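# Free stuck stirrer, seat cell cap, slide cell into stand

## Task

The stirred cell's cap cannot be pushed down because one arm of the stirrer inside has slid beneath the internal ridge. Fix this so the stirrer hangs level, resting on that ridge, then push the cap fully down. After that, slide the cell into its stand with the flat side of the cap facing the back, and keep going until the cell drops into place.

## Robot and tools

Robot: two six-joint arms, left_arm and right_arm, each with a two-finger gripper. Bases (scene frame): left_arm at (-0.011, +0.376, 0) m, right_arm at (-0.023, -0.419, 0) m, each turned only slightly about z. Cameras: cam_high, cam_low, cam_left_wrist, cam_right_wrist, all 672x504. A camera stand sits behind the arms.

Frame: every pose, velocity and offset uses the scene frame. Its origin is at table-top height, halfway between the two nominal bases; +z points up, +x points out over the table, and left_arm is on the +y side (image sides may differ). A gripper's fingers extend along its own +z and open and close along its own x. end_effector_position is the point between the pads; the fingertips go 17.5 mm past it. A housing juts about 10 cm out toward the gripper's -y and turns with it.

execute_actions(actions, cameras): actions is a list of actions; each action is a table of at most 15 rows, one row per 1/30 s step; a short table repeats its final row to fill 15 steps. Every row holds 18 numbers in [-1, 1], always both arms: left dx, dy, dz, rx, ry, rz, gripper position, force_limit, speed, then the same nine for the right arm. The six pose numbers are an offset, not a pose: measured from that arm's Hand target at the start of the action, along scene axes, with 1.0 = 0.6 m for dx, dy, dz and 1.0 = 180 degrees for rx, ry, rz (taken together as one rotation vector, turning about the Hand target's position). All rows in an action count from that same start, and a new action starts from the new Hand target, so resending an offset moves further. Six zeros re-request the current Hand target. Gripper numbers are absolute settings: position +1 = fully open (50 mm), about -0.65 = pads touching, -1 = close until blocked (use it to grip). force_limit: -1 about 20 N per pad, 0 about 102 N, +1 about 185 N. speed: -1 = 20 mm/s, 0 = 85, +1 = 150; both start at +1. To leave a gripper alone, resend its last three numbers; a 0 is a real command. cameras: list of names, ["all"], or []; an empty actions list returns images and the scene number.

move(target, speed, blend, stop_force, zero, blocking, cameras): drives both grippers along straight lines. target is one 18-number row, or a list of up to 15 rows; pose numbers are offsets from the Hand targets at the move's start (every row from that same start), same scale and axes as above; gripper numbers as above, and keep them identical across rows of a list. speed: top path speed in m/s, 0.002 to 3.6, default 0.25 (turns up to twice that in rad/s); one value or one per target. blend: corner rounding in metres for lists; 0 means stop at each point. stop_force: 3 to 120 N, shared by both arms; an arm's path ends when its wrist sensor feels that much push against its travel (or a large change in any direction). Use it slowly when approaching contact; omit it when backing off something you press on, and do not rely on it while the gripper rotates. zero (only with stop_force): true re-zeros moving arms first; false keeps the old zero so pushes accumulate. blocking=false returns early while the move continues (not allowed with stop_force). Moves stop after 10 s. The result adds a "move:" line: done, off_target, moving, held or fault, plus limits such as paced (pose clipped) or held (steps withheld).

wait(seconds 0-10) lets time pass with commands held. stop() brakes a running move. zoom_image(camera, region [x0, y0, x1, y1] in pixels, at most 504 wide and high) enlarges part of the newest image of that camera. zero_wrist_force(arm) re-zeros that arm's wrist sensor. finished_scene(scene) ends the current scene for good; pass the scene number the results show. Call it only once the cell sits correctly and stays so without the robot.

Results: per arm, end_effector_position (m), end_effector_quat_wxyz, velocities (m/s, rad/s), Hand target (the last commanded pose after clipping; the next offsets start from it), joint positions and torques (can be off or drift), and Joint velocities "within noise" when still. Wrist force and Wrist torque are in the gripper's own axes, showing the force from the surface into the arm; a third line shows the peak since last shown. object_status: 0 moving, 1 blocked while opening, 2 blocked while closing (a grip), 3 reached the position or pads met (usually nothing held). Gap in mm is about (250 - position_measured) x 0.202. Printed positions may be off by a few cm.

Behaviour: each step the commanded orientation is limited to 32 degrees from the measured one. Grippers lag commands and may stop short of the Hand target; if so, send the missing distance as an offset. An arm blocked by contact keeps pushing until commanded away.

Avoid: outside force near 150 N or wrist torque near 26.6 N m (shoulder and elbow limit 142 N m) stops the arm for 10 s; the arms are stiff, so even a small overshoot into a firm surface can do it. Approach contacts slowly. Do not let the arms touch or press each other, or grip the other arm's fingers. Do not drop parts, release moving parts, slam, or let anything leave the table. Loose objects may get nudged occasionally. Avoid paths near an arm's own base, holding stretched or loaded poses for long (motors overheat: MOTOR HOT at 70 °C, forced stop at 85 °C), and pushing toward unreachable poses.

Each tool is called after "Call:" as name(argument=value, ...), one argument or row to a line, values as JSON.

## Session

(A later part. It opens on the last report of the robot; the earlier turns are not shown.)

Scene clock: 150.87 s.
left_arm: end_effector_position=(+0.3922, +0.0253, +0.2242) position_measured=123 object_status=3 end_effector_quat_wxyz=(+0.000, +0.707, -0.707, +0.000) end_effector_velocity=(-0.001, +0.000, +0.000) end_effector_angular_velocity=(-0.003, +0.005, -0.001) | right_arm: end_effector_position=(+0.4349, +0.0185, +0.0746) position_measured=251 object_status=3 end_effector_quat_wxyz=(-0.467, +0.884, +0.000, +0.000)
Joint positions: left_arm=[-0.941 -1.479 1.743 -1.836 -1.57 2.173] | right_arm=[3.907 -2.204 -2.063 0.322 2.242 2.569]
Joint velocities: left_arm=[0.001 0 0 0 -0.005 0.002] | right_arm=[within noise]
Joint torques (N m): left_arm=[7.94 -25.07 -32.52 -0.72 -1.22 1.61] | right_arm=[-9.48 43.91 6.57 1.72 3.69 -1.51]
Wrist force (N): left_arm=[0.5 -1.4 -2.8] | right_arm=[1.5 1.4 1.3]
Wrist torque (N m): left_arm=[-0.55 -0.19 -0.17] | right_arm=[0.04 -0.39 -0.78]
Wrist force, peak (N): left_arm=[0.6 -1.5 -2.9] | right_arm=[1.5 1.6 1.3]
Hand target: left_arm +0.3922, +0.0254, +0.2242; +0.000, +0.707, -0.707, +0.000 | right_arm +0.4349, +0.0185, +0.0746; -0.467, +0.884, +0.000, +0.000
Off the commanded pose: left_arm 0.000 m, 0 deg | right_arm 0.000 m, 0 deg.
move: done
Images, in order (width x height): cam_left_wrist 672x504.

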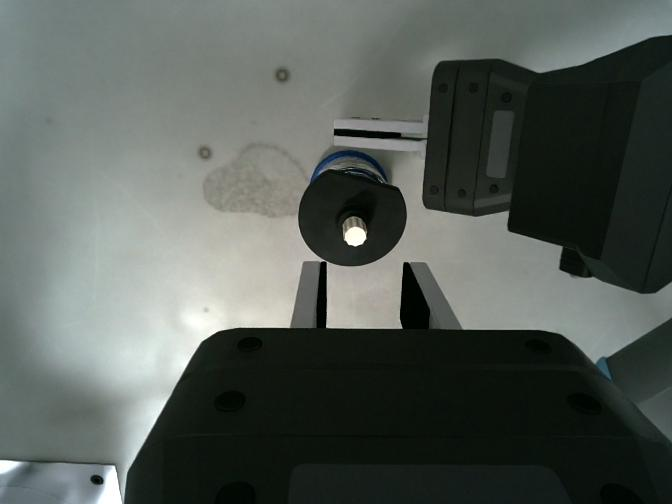

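Call:
move(
  target=[
    [-0.0085,0,-0.1,0,0,0,0.2,-0.7,-1, 0,0,0,0,0,0,-1,-0.6,-1],
    [-0.0085,0,-0.1715,0,0,0,0.2,-0.7,-1, 0,0,0,0,0,0,-1,-0.6,-1],
  ],
  speed=0.15,
)

Call:
move(
  target=[
    [0,0,0,0,0,0,-1,0,-1, 0,0,0,0,0,0,-1,-0.6,-1],
  ],
)

Call:
move(
  target=[
    [0,0,0.003,0,0,0,-1,0,-1, 0,0,0,0,0,0,-1,-0.6,-1],
    [0,0,0.003,0,0,0,-1,0,-1, -0.05,0,0,0,0,0,-1,-0.6,-1],
  ],
  speed=0.015,
  stop_force=5,
  cameras=["cam_left_wrist","cam_right_wrist"],
)

Scene clock: 152.90 s.
left_arm: end_effector_position=(+0.3871, +0.0254, +0.1213) position_measured=123 object_status=3 end_effector_quat_wxyz=(+0.000, +0.707, -0.707, +0.000) | right_arm: end_effector_position=(+0.4349, +0.0185, +0.0746) position_measured=251 object_status=3 end_effector_quat_wxyz=(-0.467, +0.884, +0.000, +0.000)
Joint positions: left_arm=[-0.949 -1.39 1.926 -2.107 -1.571 2.165] | right_arm=[3.907 -2.204 -2.063 0.322 2.242 2.569]
Joint torques (N m): left_arm=[9.7 -40.42 -28.01 -4.07 1.34 1.66] | right_arm=[-9.77 44.11 6.37 1.56 3.65 -1.54]
Wrist force (N): left_arm=[0.6 -1.5 -2.5] | right_arm=[1.6 1.3 1.1]
Wrist torque (N m): left_arm=[-0.57 -0.22 -0.15] | right_arm=[0.03 -0.40 -0.79]
Wrist force, peak (N): left_arm=[0.6 -1.6 -5.6] | right_arm=[1.9 1.5 1.2]
Hand target: left_arm +0.3871, +0.0254, +0.1213; +0.000, +0.707, -0.707, +0.000 | right_arm +0.4349, +0.0185, +0.0746; -0.467, +0.884, +0.000, +0.000
Off the commanded pose: left_arm 0.000 m, 0 deg | right_arm 0.000 m, 0 deg.
move: done

Scene clock: 153.83 s.
left_arm: end_effector_position=(+0.3871, +0.0254, +0.1213) position_measured=194 object_status=0 end_effector_quat_wxyz=(+0.000, +0.707, -0.707, +0.000) | right_arm: end_effector_position=(+0.4349, +0.0185, +0.0746) position_measured=251 object_status=3 end_effector_quat_wxyz=(-0.467, +0.884, +0.000, +0.000)
Joint positions: left_arm=[-0.949 -1.39 1.926 -2.107 -1.571 2.165] | right_arm=[3.907 -2.204 -2.063 0.322 2.242 2.569]
Joint torques (N m): left_arm=[9.18 -46.01 -27.84 -5.11 1.32 1.77] | right_arm=[-9.13 43.5 7.32 1.7 3.66 -1.44]
Wrist force (N): left_arm=[0.6 -1.7 -2.2] | right_arm=[1.7 1.3 1.1]
Wrist torque (N m): left_arm=[-0.59 -0.23 -0.16] | right_arm=[0.02 -0.42 -0.79]
Wrist force, peak (N): left_arm=[0.5 -1.6 -2.8] | right_arm=[1.7 1.5 1.4]
Hand target: left_arm +0.3871, +0.0254, +0.1213; +0.000, +0.707, -0.707, +0.000 | right_arm +0.4349, +0.0185, +0.0746; -0.467, +0.884, +0.000, +0.000
Off the commanded pose: left_arm 0.000 m, 0 deg | right_arm 0.000 m, 0 deg.
move: done

Scene clock: 156.17 s.
left_arm: end_effector_position=(+0.3871, +0.0254, +0.1231) position_measured=194 object_status=2 end_effector_quat_wxyz=(+0.000, +0.707, -0.707, +0.000) | right_arm: end_effector_position=(+0.4197, +0.0185, +0.0745) position_measured=251 object_status=3 end_effector_quat_wxyz=(-0.467, +0.884, +0.000, +0.000)
Joint positions: left_arm=[-0.949 -1.393 1.924 -2.103 -1.571 2.165] | right_arm=[3.928 -2.19 -2.101 0.358 2.227 2.588]
Joint torques (N m): left_arm=[6.62 -25.28 -16.8 -5.48 1.3 1.45] | right_arm=[-7.76 29.02 9.27 3.5 4.06 -1.58]
Wrist force (N): left_arm=[0.4 2.0 0.0] | right_arm=[4.7 1.1 0.8]
Wrist torque (N m): left_arm=[-0.65 -0.25 -0.16] | right_arm=[0.05 -0.40 -0.74]
Wrist force, peak (N): left_arm=[0.6 5.0 -3.4] | right_arm=[7.3 3.7 3.0]
Hand target: left_arm +0.3871, +0.0254, +0.1231; +0.000, +0.707, -0.707, +0.000 | right_arm +0.4197, +0.0185, +0.0745; -0.467, +0.884, +0.000, +0.000 (not the last commanded pose)
Off the commanded pose: left_arm 0.000 m, 0 deg | right_arm 0.015 m, 0 deg.
move: contact (right_arm)
Images, in order (width x height): cam_left_wrist 672x504, cam_right_wrist 672x504.

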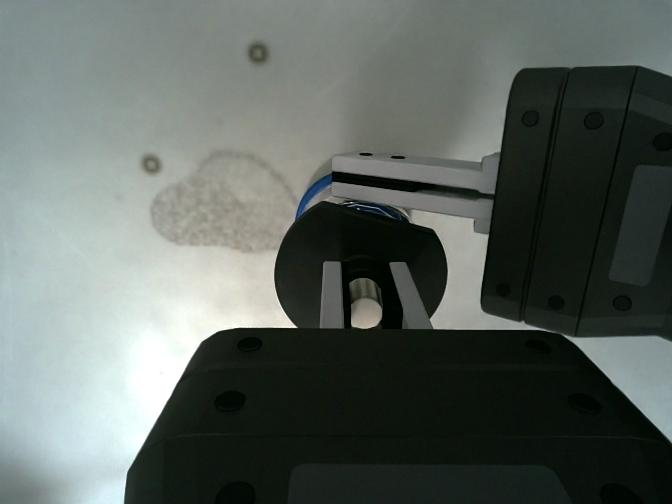

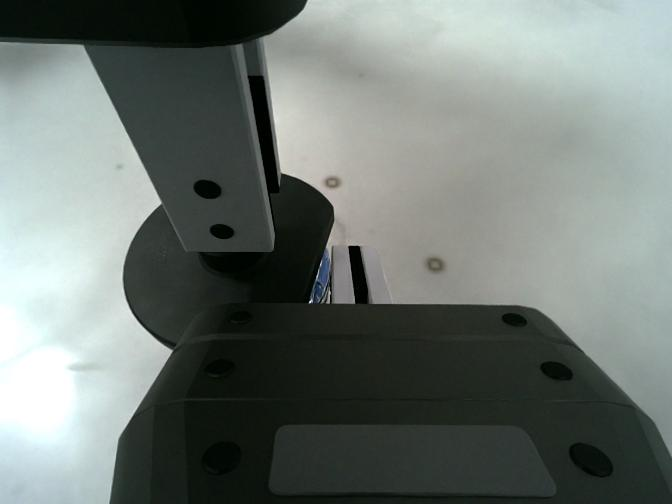

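Call:
move(
  target=[
    [0.004,0,0.002,0,0,0,-1,0,-1, 0,0,0,0,0,0,-1,-0.6,-1],
  ],
  speed=0.01,
  stop_force=15,
)

Call:
move(
  target=[
    [0.0,0,0.008,0,0,0,-1,0,-1, 0,0,0,0,0,0,-1,-0.6,-1],
  ],
  speed=0.01,
  stop_force=15,
  cameras=["cam_left_wrist","cam_right_wrist"],
)

Scene clock: 157.50 s.
left_arm: end_effector_position=(+0.3896, +0.0254, +0.1244) position_measured=194 object_status=2 end_effector_quat_wxyz=(+0.000, +0.707, -0.707, +0.000) | right_arm: end_effector_position=(+0.4197, +0.0185, +0.0745) position_measured=251 object_status=3 end_effector_quat_wxyz=(-0.467, +0.884, +0.000, +0.000)
Joint positions: left_arm=[-0.945 -1.39 1.917 -2.098 -1.571 2.169] | right_arm=[3.928 -2.19 -2.101 0.358 2.227 2.588]
Joint torques (N m): left_arm=[2.89 -29.22 -15.47 -5.58 1.4 -1.1] | right_arm=[-2.92 33.14 6.66 5.74 3.33 -1.52]
Wrist force (N): left_arm=[1.3 9.2 -4.4] | right_arm=[11.1 4.7 3.7]
Wrist torque (N m): left_arm=[-0.71 -0.22 -0.29] | right_arm=[0.06 -0.35 -0.73]
Wrist force, peak (N): left_arm=[1.0 9.3 -4.8] | right_arm=[11.3 4.5 3.8]
Hand target: left_arm +0.3895, +0.0254, +0.1243; +0.000, +0.707, -0.707, +0.000 | right_arm +0.4197, +0.0185, +0.0745; -0.467, +0.884, +0.000, +0.000
Off the commanded pose: left_arm 0.000 m, 0 deg | right_arm 0.000 m, 0 deg.
move: done

Scene clock: 158.60 s.
left_arm: end_effector_position=(+0.3896, +0.0253, +0.1292) position_measured=194 object_status=2 end_effector_quat_wxyz=(+0.000, +0.707, -0.707, +0.000) | right_arm: end_effector_position=(+0.4197, +0.0185, +0.0745) position_measured=251 object_status=3 end_effector_quat_wxyz=(-0.467, +0.884, +0.000, +0.000)
Joint positions: left_arm=[-0.945 -1.396 1.91 -2.086 -1.571 2.169] | right_arm=[3.928 -2.19 -2.101 0.358 2.227 2.588]
Joint torques (N m): left_arm=[-5.41 -27.63 -16.74 -6.69 1.51 -1.47] | right_arm=[2.71 36.78 6.63 0.86 2.8 -1.52]
Wrist force (N): left_arm=[0.7 3.9 1.8] | right_arm=[6.2 -0.7 -0.2]
Wrist torque (N m): left_arm=[-0.71 -0.23 -0.29] | right_arm=[0.05 -0.39 -0.70]
Wrist force, peak (N): left_arm=[0.8 9.2 -4.6] | right_arm=[11.2 4.7 4.0]
Hand target: left_arm +0.3895, +0.0254, +0.1291; +0.000, +0.707, -0.707, +0.000 | right_arm +0.4197, +0.0185, +0.0745; -0.467, +0.884, +0.000, +0.000
Off the commanded pose: left_arm 0.000 m, 0 deg | right_arm 0.000 m, 0 deg.
move: done
Images, in order (width x height): cam_left_wrist 672x504, cam_right_wrist 672x504.

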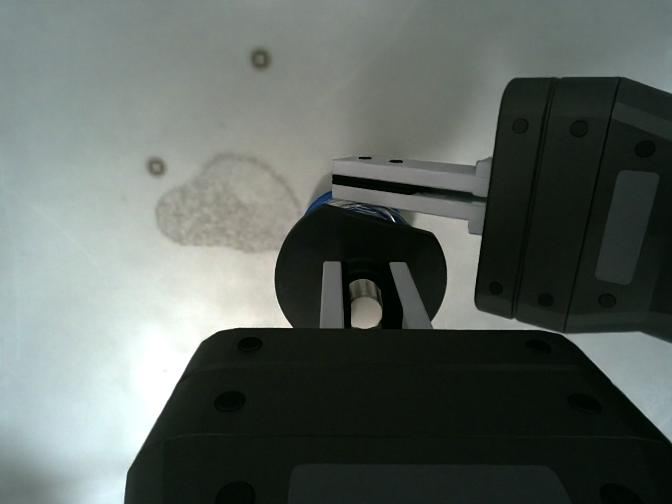

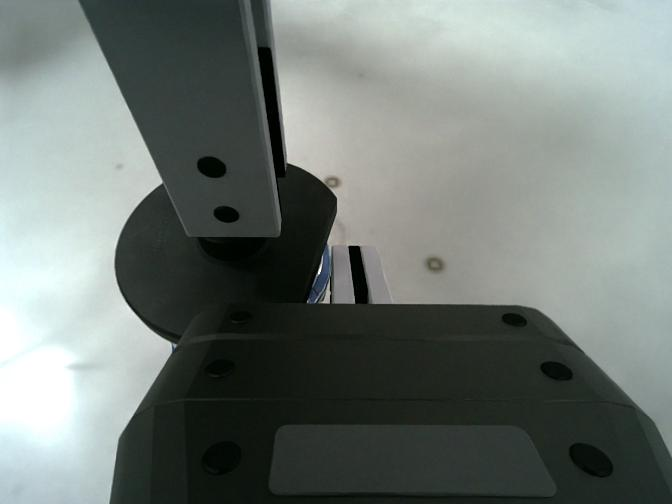

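Call:
move(
  target=[
    [0.0,0,-0.009,0,0,0,-1,0,-1, 0,0,0,0,0,0,-1,-0.6,-1],
    [0.012,0,-0.009,0,0,0,-1,0,-1, 0,0,0,0,0,0,-1,-0.6,-1],
  ],
  speed=0.01,
  stop_force=25,
)

Call:
move(
  target=[
    [0.0,0,0.02,0,0,0,-1,0,-1, 0,0,0,0,0,0,-1,-0.6,-1],
  ],
  speed=0.015,
  stop_force=25,
  cameras=["cam_left_wrist","cam_right_wrist","cam_low"],
)

Call:
zoom_image(
  camera="cam_low",
  region=[360, 200, 480, 320],
)

Scene clock: 161.37 s.
left_arm: end_effector_position=(+0.3967, +0.0254, +0.1237) position_measured=194 object_status=2 end_effector_quat_wxyz=(+0.000, +0.707, -0.707, +0.000) | right_arm: end_effector_position=(+0.4197, +0.0185, +0.0745) position_measured=251 object_status=3 end_effector_quat_wxyz=(-0.467, +0.884, +0.000, +0.000)
Joint positions: left_arm=[-0.934 -1.377 1.903 -2.097 -1.571 2.18] | right_arm=[3.928 -2.19 -2.101 0.358 2.227 2.588]
Joint torques (N m): left_arm=[-4.81 -43.26 -11.51 -6.21 1.91 -1.56] | right_arm=[8.18 42.82 6.45 5.71 6.85 -1.32]
Wrist force (N): left_arm=[0.1 12.5 -7.9] | right_arm=[13.8 7.8 4.8]
Wrist torque (N m): left_arm=[-0.68 -0.26 -0.34] | right_arm=[0.02 -0.30 -0.70]
Wrist force, peak (N): left_arm=[-0.6 13.6 -8.8] | right_arm=[14.8 8.9 4.9]
Hand target: left_arm +0.3967, +0.0254, +0.1237; +0.000, +0.707, -0.707, +0.000 | right_arm +0.4197, +0.0185, +0.0745; -0.467, +0.884, +0.000, +0.000
Off the commanded pose: left_arm 0.000 m, 0 deg | right_arm 0.000 m, 0 deg.
move: done

Scene clock: 163.37 s.
left_arm: end_effector_position=(+0.3967, +0.0254, +0.1357) position_measured=194 object_status=2 end_effector_quat_wxyz=(+0.000, +0.707, -0.707, +0.000) | right_arm: end_effector_position=(+0.4197, +0.0185, +0.0745) position_measured=251 object_status=3 end_effector_quat_wxyz=(-0.467, +0.884, +0.000, +0.000)
Joint positions: left_arm=[-0.934 -1.392 1.886 -2.065 -1.571 2.18] | right_arm=[3.928 -2.19 -2.101 0.358 2.227 2.588]
Joint torques (N m): left_arm=[-4.19 -25.16 -13.72 -6.44 2.43 -1.53] | right_arm=[7.62 31.52 5.85 1.44 1.63 -1.28]
Wrist force (N): left_arm=[-0.1 4.8 -0.4] | right_arm=[6.6 1.7 0.2]
Wrist torque (N m): left_arm=[-0.70 -0.24 -0.30] | right_arm=[0.08 -0.33 -0.71]
Wrist force, peak (N): left_arm=[0.2 12.4 -7.9] | right_arm=[13.9 7.8 4.7]
Hand target: left_arm +0.3967, +0.0254, +0.1357; +0.000, +0.707, -0.707, +0.000 | right_arm +0.4197, +0.0185, +0.0745; -0.467, +0.884, +0.000, +0.000
Off the commanded pose: left_arm 0.000 m, 0 deg | right_arm 0.000 m, 0 deg.
move: done
Images, in order (width x height): cam_low 672x504, cam_left_wrist 672x504, cam_right_wrist 672x504.

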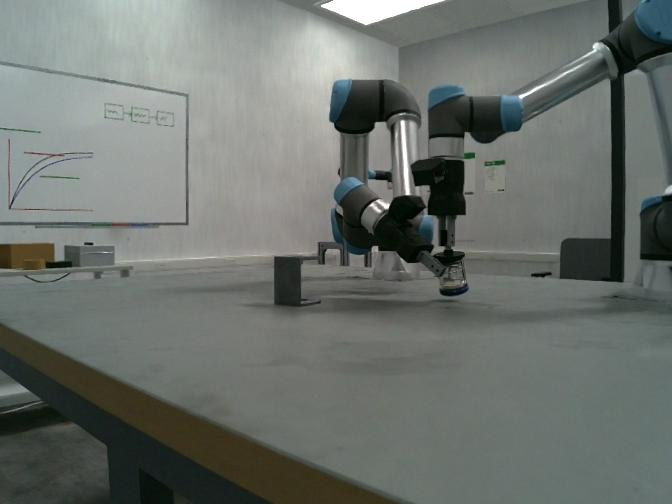

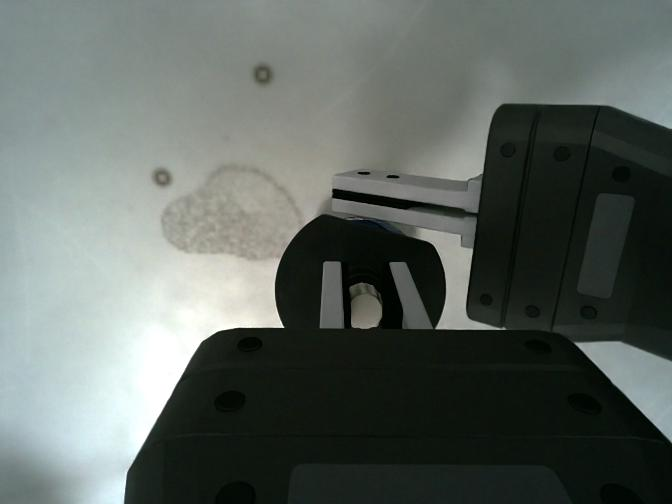

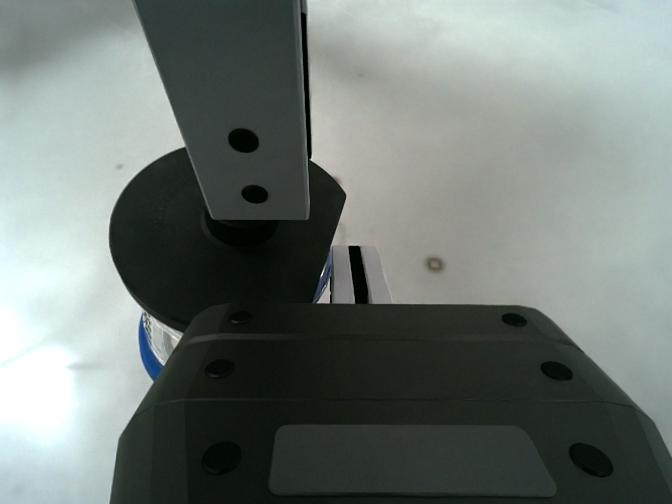

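Scaled by 4.200 from the camera's 672x504 image, which has a finer 960x720 frame.

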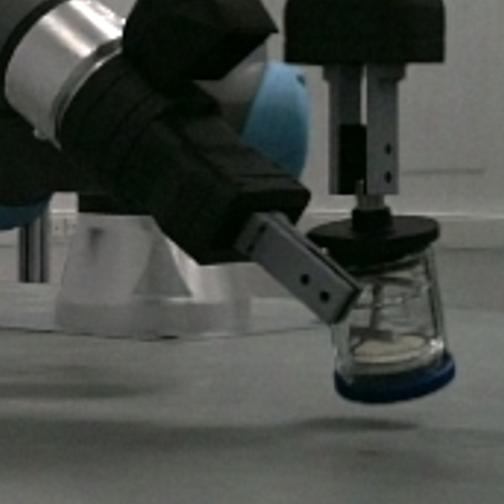

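Call:
move(
  target=[
    [0,0,-0.024,0,0,0,-1,0,-1, 0.05,0,0,0,0,0,-1,-0.6,-1],
  ],
  speed=0.03,
  stop_force=4,
  cameras=["cam_left_wrist","cam_right_wrist","cam_low"],
)

Call:
zoom_image(
  camera="cam_low",
  region=[400, 230, 490, 320],
)

Scene clock: 165.63 s.
left_arm: end_effector_position=(+0.3967, +0.0254, +0.1232) position_measured=194 object_status=2 end_effector_quat_wxyz=(+0.000, +0.707, -0.707, +0.000) | right_arm: end_effector_position=(+0.4241, +0.0185, +0.0745) position_measured=251 object_status=3 end_effector_quat_wxyz=(-0.467, +0.884, +0.000, +0.000)
Joint positions: left_arm=[-0.934 -1.377 1.904 -2.099 -1.571 2.18] | right_arm=[3.922 -2.194 -2.09 0.348 2.231 2.583]
Joint torques (N m): left_arm=[-4.39 -48.11 -34.2 -5.06 2.27 -1.53] | right_arm=[-5.61 43.06 16.75 2.56 4.37 -0.99]
Wrist force (N): left_arm=[-0.3 1.8 -1.3] | right_arm=[3.3 2.6 1.1]
Wrist torque (N m): left_arm=[-0.43 -0.12 -0.31] | right_arm=[0.10 -0.32 -0.79]
Wrist force, peak (N): left_arm=[-1.0 2.7 -15.3] | right_arm=[6.1 3.3 1.3]
Hand target: left_arm +0.3967, +0.0254, +0.1232; +0.000, +0.707, -0.707, +0.000 (not the last commanded pose) | right_arm +0.4241, +0.0185, +0.0745; -0.467, +0.884, +0.000, +0.000 (not the last commanded pose)
Off the commanded pose: left_arm 0.002 m, 0 deg | right_arm 0.026 m, 0 deg.
move: contact (left_arm, right_arm)
Images, in order (width x height): cam_low 672x504, cam_left_wrist 672x504, cam_right_wrist 672x504.

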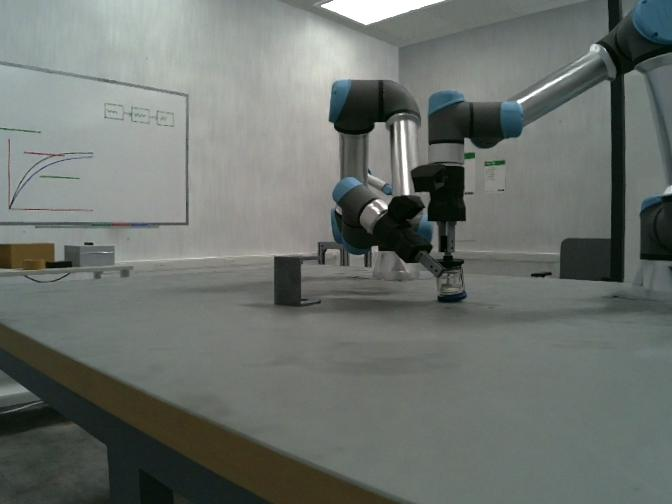

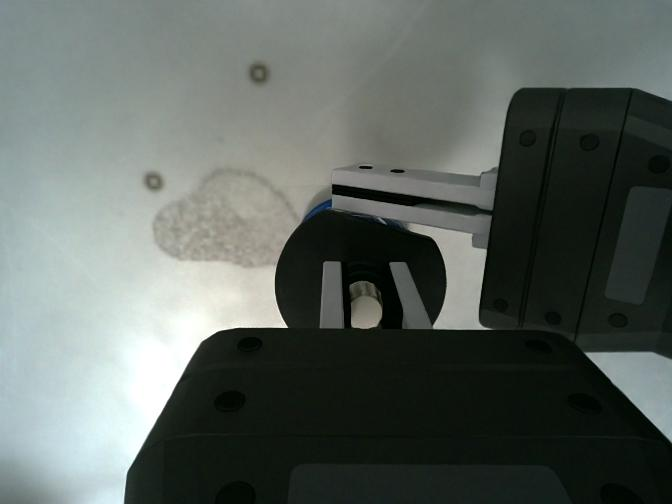

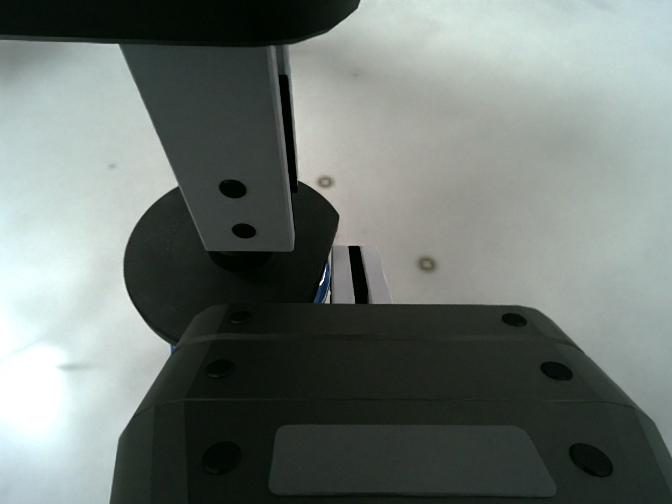

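Scaled by 5.600 from the camera's 672x504 image, which has a finer 960x720 frame.

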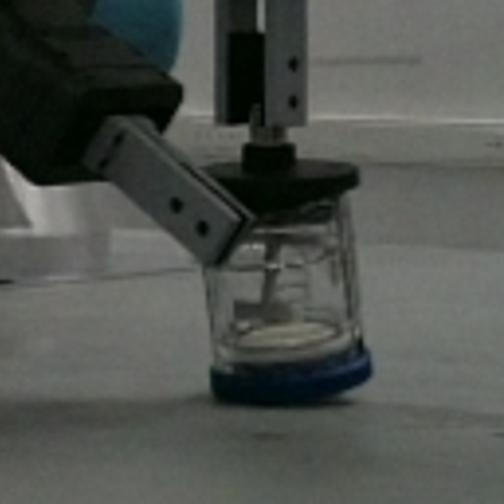

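Call:
move(
  target=[
    [0,0,0.0,0,0,0,-1,0,-1, 0.06,0,0,0,0,0,-1,-0.6,-1],
  ],
  speed=0.1,
)

Call:
move(
  target=[
    [0,0,-0.005,0,0,0,-1,0,-1, 0.0,-0.3,0.03,0,0,0,-1,-0.6,-1],
  ],
  speed=0.2,
  cameras=["cam_right_wrist","cam_low"],
)

Call:
zoom_image(
  camera="cam_low",
  region=[400, 230, 490, 320],
)

Scene clock: 166.73 s.
left_arm: end_effector_position=(+0.3968, +0.0254, +0.1232) position_measured=194 object_status=2 end_effector_quat_wxyz=(+0.000, +0.707, -0.707, +0.000) | right_arm: end_effector_position=(+0.4601, +0.0185, +0.0745) position_measured=251 object_status=3 end_effector_quat_wxyz=(-0.467, +0.884, +0.000, +0.000)
Joint positions: left_arm=[-0.934 -1.377 1.904 -2.099 -1.57 2.18] | right_arm=[3.875 -2.227 -1.999 0.262 2.264 2.539]
Joint torques (N m): left_arm=[-4.3 -46.08 -30.85 -4.97 -0.98 -1.67] | right_arm=[5.81 44.85 14.08 4.61 -1.54 1.37]
Wrist force (N): left_arm=[0.3 -0.8 -0.2] | right_arm=[1.2 1.5 1.1]
Wrist torque (N m): left_arm=[-0.43 -0.18 -0.30] | right_arm=[0.04 -0.34 -0.74]
Wrist force, peak (N): left_arm=[-0.3 1.8 -1.2] | right_arm=[3.3 2.6 1.1]
Hand target: left_arm +0.3967, +0.0254, +0.1232; +0.000, +0.707, -0.707, +0.000 | right_arm +0.4601, +0.0185, +0.0745; -0.467, +0.884, +0.000, +0.000
Off the commanded pose: left_arm 0.000 m, 0 deg | right_arm 0.000 m, 0 deg.
move: done

Scene clock: 168.13 s.
left_arm: end_effector_position=(+0.3968, +0.0253, +0.1203) position_measured=194 object_status=2 end_effector_quat_wxyz=(+0.000, +0.707, -0.707, +0.000) | right_arm: end_effector_position=(+0.4601, -0.1614, +0.0926) position_measured=251 object_status=3 end_effector_quat_wxyz=(-0.467, +0.884, +0.000, +0.000)
Joint positions: left_arm=[-0.934 -1.373 1.908 -2.107 -1.571 2.18] | right_arm=[3.557 -2.051 -2.178 0.003 2.45 2.172]
Joint torques (N m): left_arm=[-5.33 20.02 21.15 4.46 -0.65 -1.46] | right_arm=[-7.17 31.55 14.1 3.2 -0.43 -0.98]
Wrist force (N): left_arm=[-1.9 1.9 -83.9] | right_arm=[1.6 1.4 0.8]
Wrist torque (N m): left_arm=[-0.79 -0.28 -0.28] | right_arm=[0.11 -0.42 -0.78]
Wrist force, peak (N): left_arm=[-1.9 1.9 -83.9] | right_arm=[1.7 3.2 -2.0]
Hand target: left_arm +0.3967, +0.0254, +0.1202; +0.000, +0.707, -0.707, +0.000 | right_arm +0.4601, -0.1615, +0.0925; -0.467, +0.884, +0.000, +0.000
Off the commanded pose: left_arm 0.000 m, 0 deg | right_arm 0.000 m, 0 deg.
move: done
Images, in order (width x height): cam_low 672x504, cam_right_wrist 672x504.

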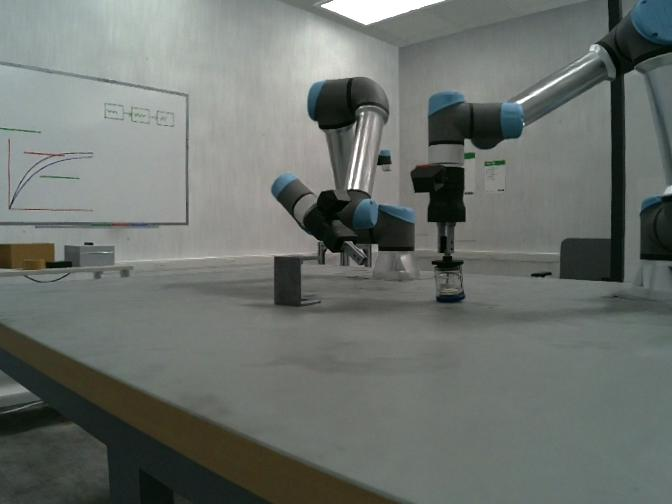

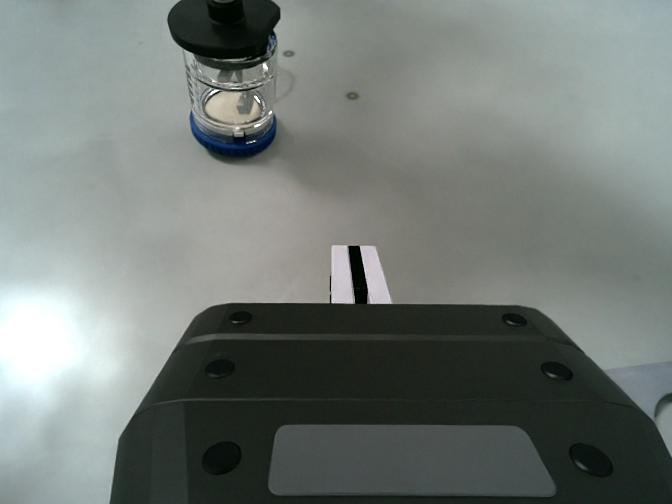

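Scaled by 5.600 from the camera's 672x504 image, which has a finer 960x720 frame.

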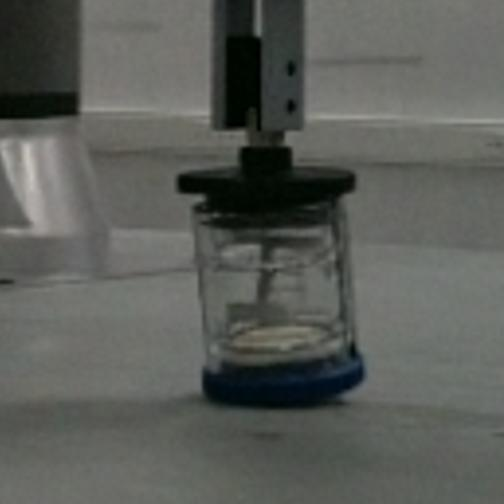

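Call:
move(
  target=[
    [0,0,0.003,0,0,0,-1,0,-1, 0,0,0.0,0,0,0,-1,-0.6,-1],
    [0,0,0.003,0,0,0,0.2,-0.7,-1, 0,0,0.0,0,0,0,-1,-0.6,-1],
    [0,0,0.16,0,0,0,0.2,-0.7,-1, 0,0,0.0,0,0,0,-1,-0.6,-1],
  ],
  speed=0.15,
  cameras=["cam_left_wrist","cam_right_wrist","cam_low"],
)

Call:
zoom_image(
  camera="cam_low",
  region=[400, 230, 490, 320],
)

Call:
zoom_image(
  camera="cam_right_wrist",
  region=[140, 0, 310, 170],
)

Scene clock: 171.23 s.
left_arm: end_effector_position=(+0.3968, +0.0253, +0.2162) position_measured=123 object_status=3 end_effector_quat_wxyz=(+0.000, +0.707, -0.707, +0.000) | right_arm: end_effector_position=(+0.4601, -0.1615, +0.0925) position_measured=251 object_status=3 end_effector_quat_wxyz=(-0.467, +0.884, +0.000, +0.000)
Joint positions: left_arm=[-0.934 -1.466 1.75 -1.856 -1.57 2.18] | right_arm=[3.557 -2.051 -2.178 0.003 2.45 2.172]
Joint torques (N m): left_arm=[1.08 -24.01 -20.95 -2.17 0.34 0.3] | right_arm=[-7.04 36 7.41 1.67 3.78 -0.91]
Wrist force (N): left_arm=[-0.2 -0.7 -2.4] | right_arm=[1.8 1.5 1.0]
Wrist torque (N m): left_arm=[-0.43 -0.09 -0.32] | right_arm=[0.10 -0.44 -0.78]
Wrist force, peak (N): left_arm=[-2.0 2.2 -86.9] | right_arm=[1.9 1.5 0.8]
Hand target: left_arm +0.3967, +0.0254, +0.2162; +0.000, +0.707, -0.707, +0.000 | right_arm +0.4601, -0.1615, +0.0925; -0.467, +0.884, +0.000, +0.000
Off the commanded pose: left_arm 0.000 m, 0 deg | right_arm 0.000 m, 0 deg.
move: done
Images, in order (width x height): cam_low 672x504, cam_left_wrist 672x504, cam_right_wrist 672x504.

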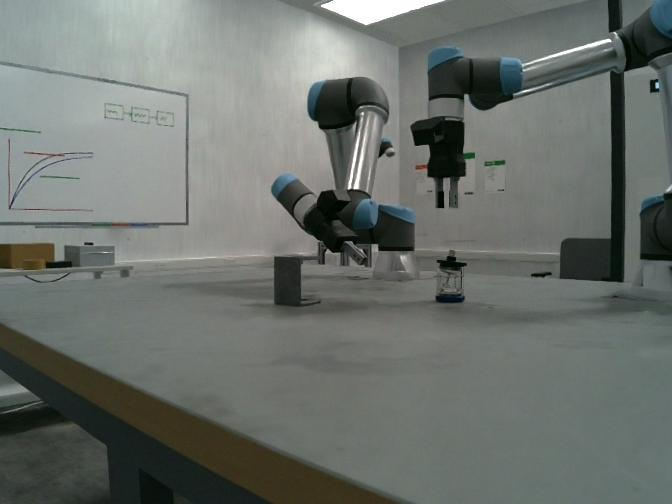

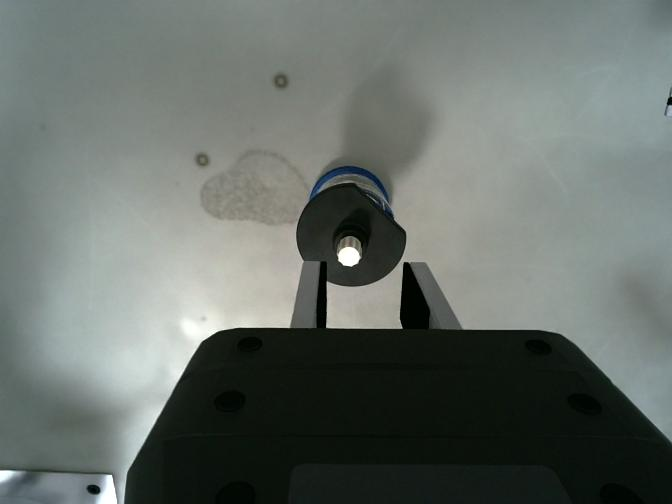

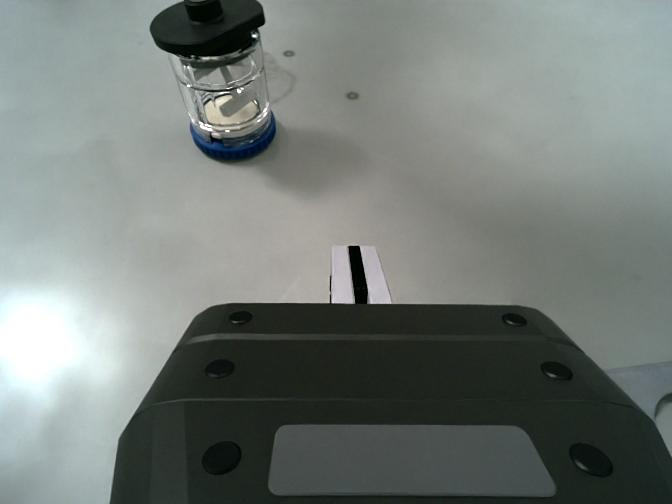

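Scaled by 5.600 from the camera's 672x504 image, which has a finer 960x720 frame.

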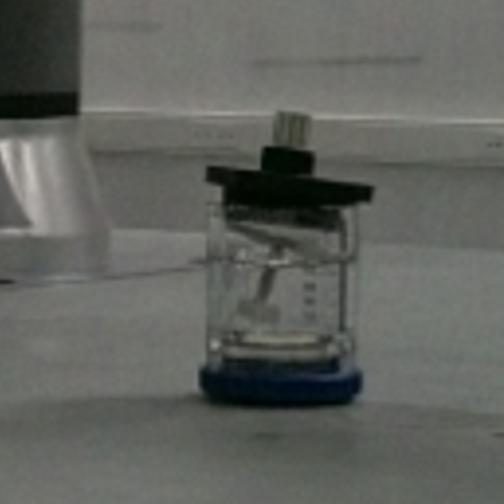

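Scaled by 2.965 from the camera's 672x504 image, which has a finer 960x720 frame.

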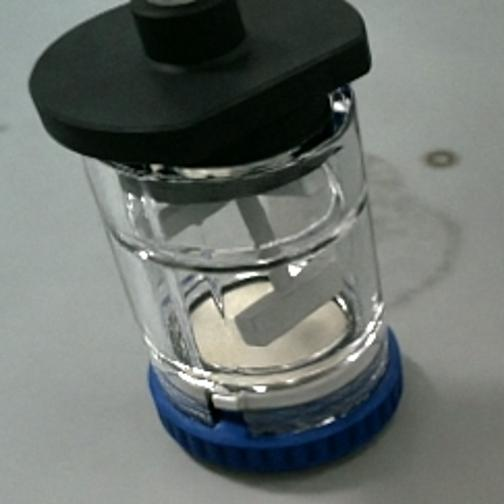

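Call:
move(
  target=[
    [-0.013,0.0043,0,0,0,0.3056,0.2,-0.7,-1, 0,0,0.0,0,0,0,-1,-0.6,-1],
  ],
  speed=0.4,
  cameras=["cam_left_wrist"],
)

Call:
zoom_image(
  camera="cam_left_wrist",
  region=[270, 140, 430, 300],
)

Scene clock: 174.47 s.
left_arm: end_effector_position=(+0.3889, +0.0280, +0.2162) position_measured=123 object_status=3 end_effector_quat_wxyz=(+0.000, +0.954, -0.300, +0.000) end_effector_velocity=(+0.000, +0.000, +0.000) end_effector_angular_velocity=(-0.001, +0.000, +0.005) | right_arm: end_effector_position=(+0.4601, -0.1615, +0.0925) position_measured=251 object_status=3 end_effector_quat_wxyz=(-0.467, +0.884, +0.000, +0.000)
Joint positions: left_arm=[-0.944 -1.484 1.77 -1.857 -1.57 1.211] | right_arm=[3.557 -2.051 -2.178 0.003 2.45 2.172]
Joint velocities: left_arm=[0.001 -0.001 0 0 0 -0.005] | right_arm=[within noise]
Joint torques (N m): left_arm=[-2.24 -33.56 -22.32 -5.2 0.25 -1.71] | right_arm=[-7.13 36.28 7.04 1.75 3.88 -0.88]
Wrist force (N): left_arm=[0.1 -0.7 -2.4] | right_arm=[1.7 1.5 0.7]
Wrist torque (N m): left_arm=[-0.44 -0.13 -0.31] | right_arm=[0.11 -0.42 -0.78]
Wrist force, peak (N): left_arm=[-0.2 -0.8 -2.7] | right_arm=[1.7 1.7 0.9]
Hand target: left_arm +0.3889, +0.0279, +0.2162; +0.000, +0.954, -0.300, +0.000 | right_arm +0.4601, -0.1615, +0.0925; -0.467, +0.884, +0.000, +0.000
Off the commanded pose: left_arm 0.000 m, 0 deg | right_arm 0.000 m, 0 deg.
move: done
Images, in order (width x height): cam_left_wrist 672x504.

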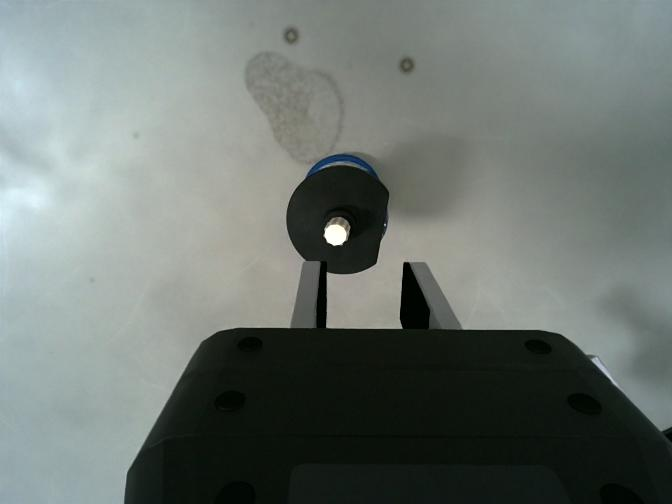

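Scaled by 3.150 from the camera's 672x504 image, which has a finer 960x720 frame.

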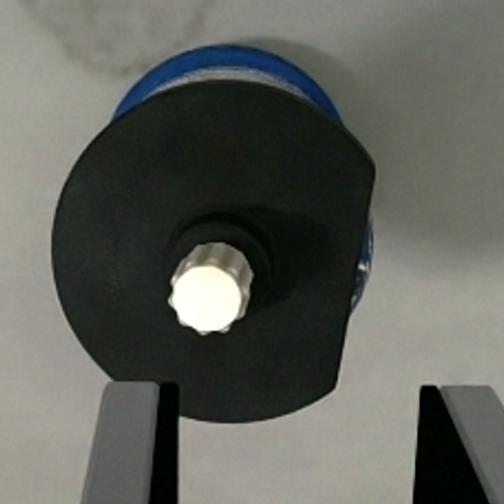

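Call:
move(
  target=[
    [-0.0138,0.0067,-0.1,-0.032,-0.0455,0,0.2,-0.7,-1, 0,0,0.0,0,0,0,-1,-0.6,-1],
    [-0.0138,0.0067,-0.1575,-0.032,-0.0455,0,0.2,-0.7,-1, 0,0,0.0,0,0,0,-1,-0.6,-1],
    [-0.0138,0.0067,-0.1575,-0.032,-0.0455,0,-1,-0.2,-1, 0,0,0.0,0,0,0,-1,-0.6,-1],
  ],
  speed=0.15,
  cameras=["cam_left_wrist"],
)

Call:
move(
  target=[
    [0,0,0.012,0,0,0,-1,-0.2,-1, 0,0,0.0,0,0,0,-1,-0.6,-1],
  ],
  speed=0.05,
  cameras=["cam_low","cam_right_wrist"],
)

Call:
zoom_image(
  camera="cam_low",
  region=[400, 230, 490, 320],
)

Call:
zoom_image(
  camera="cam_right_wrist",
  region=[140, 0, 310, 170],
)

Scene clock: 177.63 s.
left_arm: end_effector_position=(+0.3807, +0.0319, +0.1217) position_measured=193 object_status=2 end_effector_quat_wxyz=(+0.026, +0.950, -0.299, +0.083) | right_arm: end_effector_position=(+0.4601, -0.1615, +0.0925) position_measured=251 object_status=3 end_effector_quat_wxyz=(-0.467, +0.884, +0.000, +0.000)
Joint positions: left_arm=[-0.988 -1.482 2.093 -2.343 -1.502 1.172] | right_arm=[3.557 -2.051 -2.178 0.003 2.45 2.172]
Joint torques (N m): left_arm=[9.47 -30.47 -20.68 -5.49 1.58 1.63] | right_arm=[-7.33 36.1 7.9 1.93 3.75 -0.65]
Wrist force (N): left_arm=[0.1 -0.7 -0.6] | right_arm=[1.7 1.4 0.8]
Wrist torque (N m): left_arm=[-0.44 -0.26 -0.27] | right_arm=[0.10 -0.43 -0.79]
Wrist force, peak (N): left_arm=[0.7 -0.5 -5.2] | right_arm=[1.8 1.6 0.8]
Hand target: left_arm +0.3807, +0.0320, +0.1217; +0.026, +0.950, -0.299, +0.083 | right_arm +0.4601, -0.1615, +0.0925; -0.467, +0.884, +0.000, +0.000
Off the commanded pose: left_arm 0.000 m, 0 deg | right_arm 0.000 m, 0 deg.
move: done
Images, in order (width x height): cam_left_wrist 672x504.

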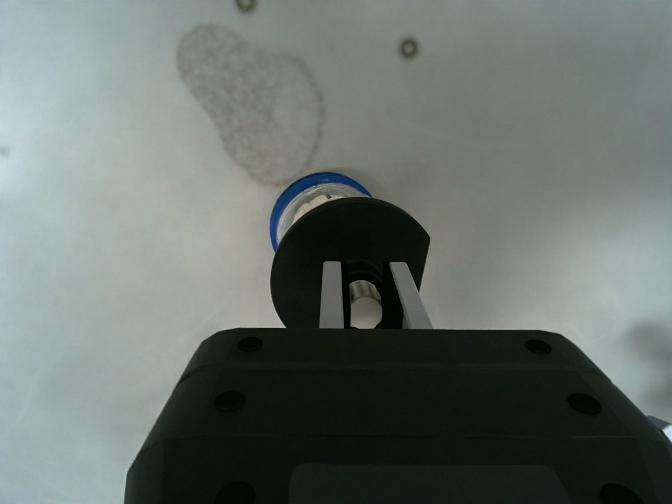

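Scene clock: 178.33 s.
left_arm: end_effector_position=(+0.3807, +0.0319, +0.1291) position_measured=193 object_status=2 end_effector_quat_wxyz=(+0.026, +0.950, -0.299, +0.083) | right_arm: end_effector_position=(+0.4601, -0.1615, +0.0925) position_measured=251 object_status=3 end_effector_quat_wxyz=(-0.467, +0.884, +0.000, +0.000)
Joint positions: left_arm=[-0.988 -1.493 2.083 -2.322 -1.502 1.172] | right_arm=[3.557 -2.051 -2.178 0.003 2.45 2.172]
Joint torques (N m): left_arm=[9.31 -23.38 -21.17 -5.08 1.71 1.75] | right_arm=[-6.57 36.14 7.93 1.89 3.83 -0.65]
Wrist force (N): left_arm=[0.4 -0.5 -0.4] | right_arm=[1.6 1.4 0.9]
Wrist torque (N m): left_arm=[-0.42 -0.31 -0.27] | right_arm=[0.08 -0.42 -0.78]
Wrist force, peak (N): left_arm=[-0.1 -0.8 -0.7] | right_arm=[1.8 1.5 0.9]
Hand target: left_arm +0.3807, +0.0320, +0.1289; +0.026, +0.950, -0.299, +0.083 | right_arm +0.4601, -0.1615, +0.0925; -0.467, +0.884, +0.000, +0.000
Off the commanded pose: left_arm 0.000 m, 0 deg | right_arm 0.000 m, 0 deg.
move: done
Images, in order (width x height): cam_low 672x504, cam_right_wrist 672x504.

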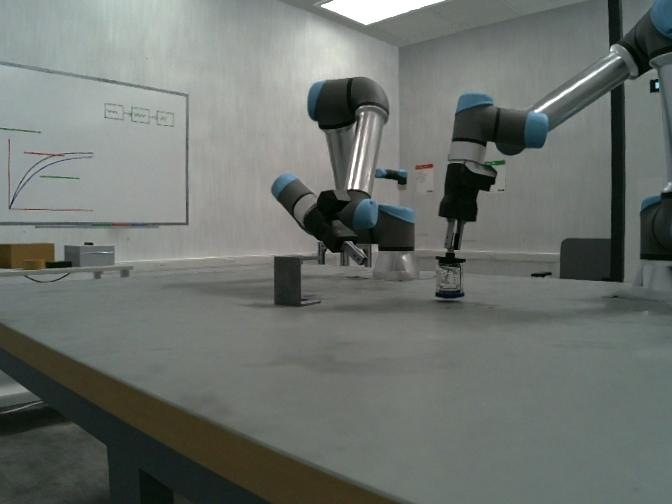

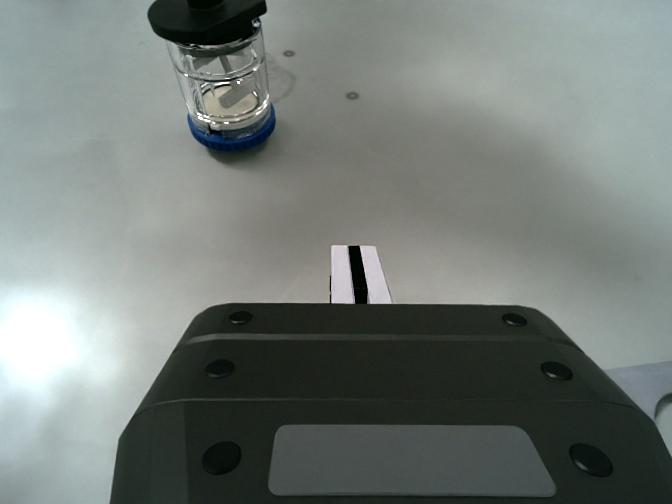

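Scaled by 5.600 from the camera's 672x504 image, which has a finer 960x720 frame.

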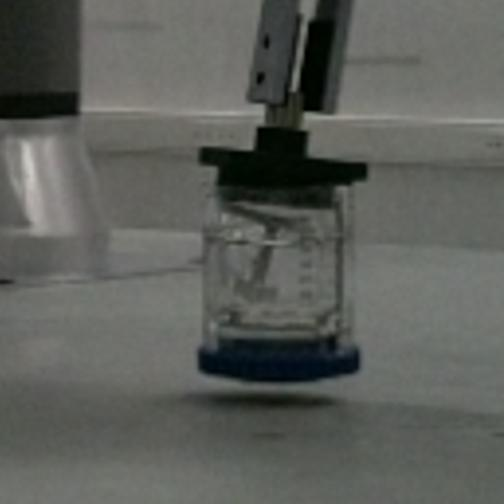

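Scaled by 2.965 from the camera's 672x504 image, which has a finer 960x720 frame.

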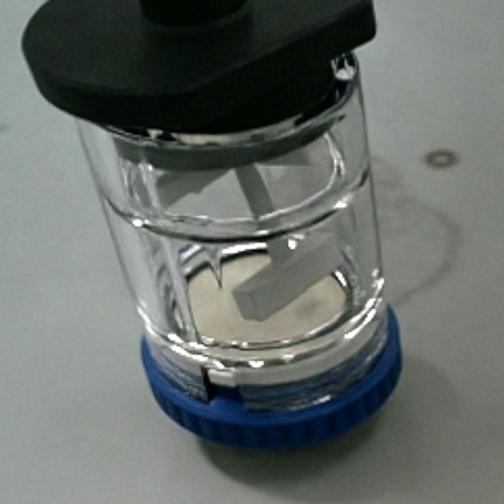

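Call:
move(
  target=[
    [0,0,0.03,0,0,0,-1,-0.2,-1, 0,0,0.0,0,0,0,-1,-0.6,-1],
    [0,0,0.03,-0.096,-0.136,0,-1,-0.2,-1, 0,0,0.0,0,0,0,-1,-0.6,-1],
  ],
  speed=0.1,
  cameras=["cam_low","cam_right_wrist"],
)

Call:
zoom_image(
  camera="cam_low",
  region=[400, 210, 490, 300],
)

Call:
zoom_image(
  camera="cam_right_wrist",
  region=[140, 0, 310, 170],
)

Scene clock: 182.50 s.
left_arm: end_effector_position=(+0.3806, +0.0320, +0.1468) position_measured=193 object_status=2 end_effector_quat_wxyz=(+0.104, +0.896, -0.282, +0.326) | right_arm: end_effector_position=(+0.4601, -0.1615, +0.0925) position_measured=251 object_status=3 end_effector_quat_wxyz=(-0.467, +0.884, +0.000, +0.000)
Joint positions: left_arm=[-1.128 -1.578 2.45 -3.066 -1.233 1.136] | right_arm=[3.557 -2.051 -2.178 0.003 2.45 2.172]
Joint torques (N m): left_arm=[9.22 -32.78 -30.12 -4.97 0.15 0.45] | right_arm=[-7.04 36.58 6.8 1.98 3.68 -0.51]
Wrist force (N): left_arm=[0.1 -0.5 -1.1] | right_arm=[1.7 1.6 0.8]
Wrist torque (N m): left_arm=[-0.39 -0.69 -0.38] | right_arm=[0.12 -0.43 -0.79]
Wrist force, peak (N): left_arm=[0.5 -0.7 -1.4] | right_arm=[1.9 1.6 0.8]
Hand target: left_arm +0.3807, +0.0320, +0.1469; +0.104, +0.896, -0.282, +0.326 | right_arm +0.4601, -0.1615, +0.0925; -0.467, +0.884, +0.000, +0.000
Off the commanded pose: left_arm 0.000 m, 0 deg | right_arm 0.000 m, 0 deg.
move: done
Images, in order (width x height): cam_low 672x504, cam_right_wrist 672x504.

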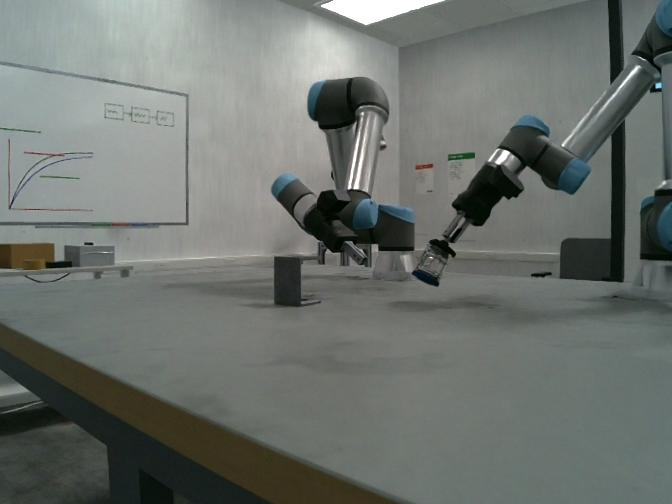

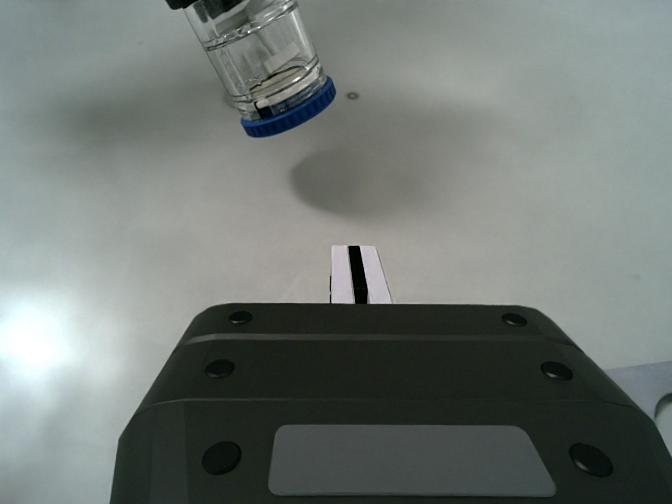

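Scaled by 5.600 from the camera's 672x504 image, which has a finer 960x720 frame.

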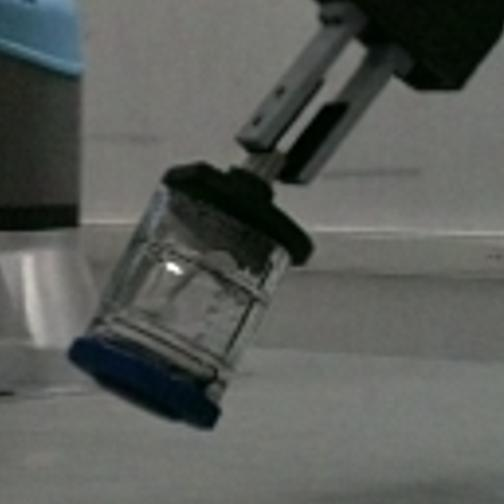

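Scaled by 2.965 from the camera's 672x504 image, which has a finer 960x720 frame.

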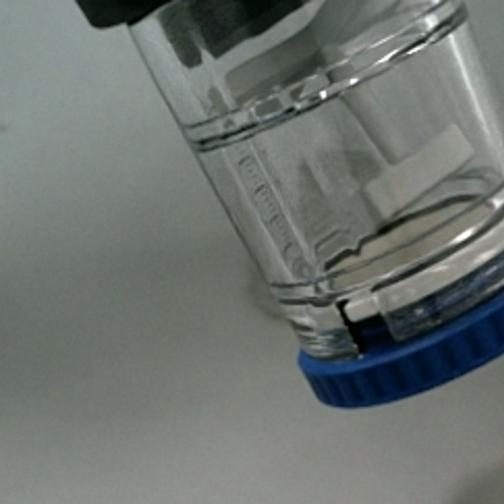

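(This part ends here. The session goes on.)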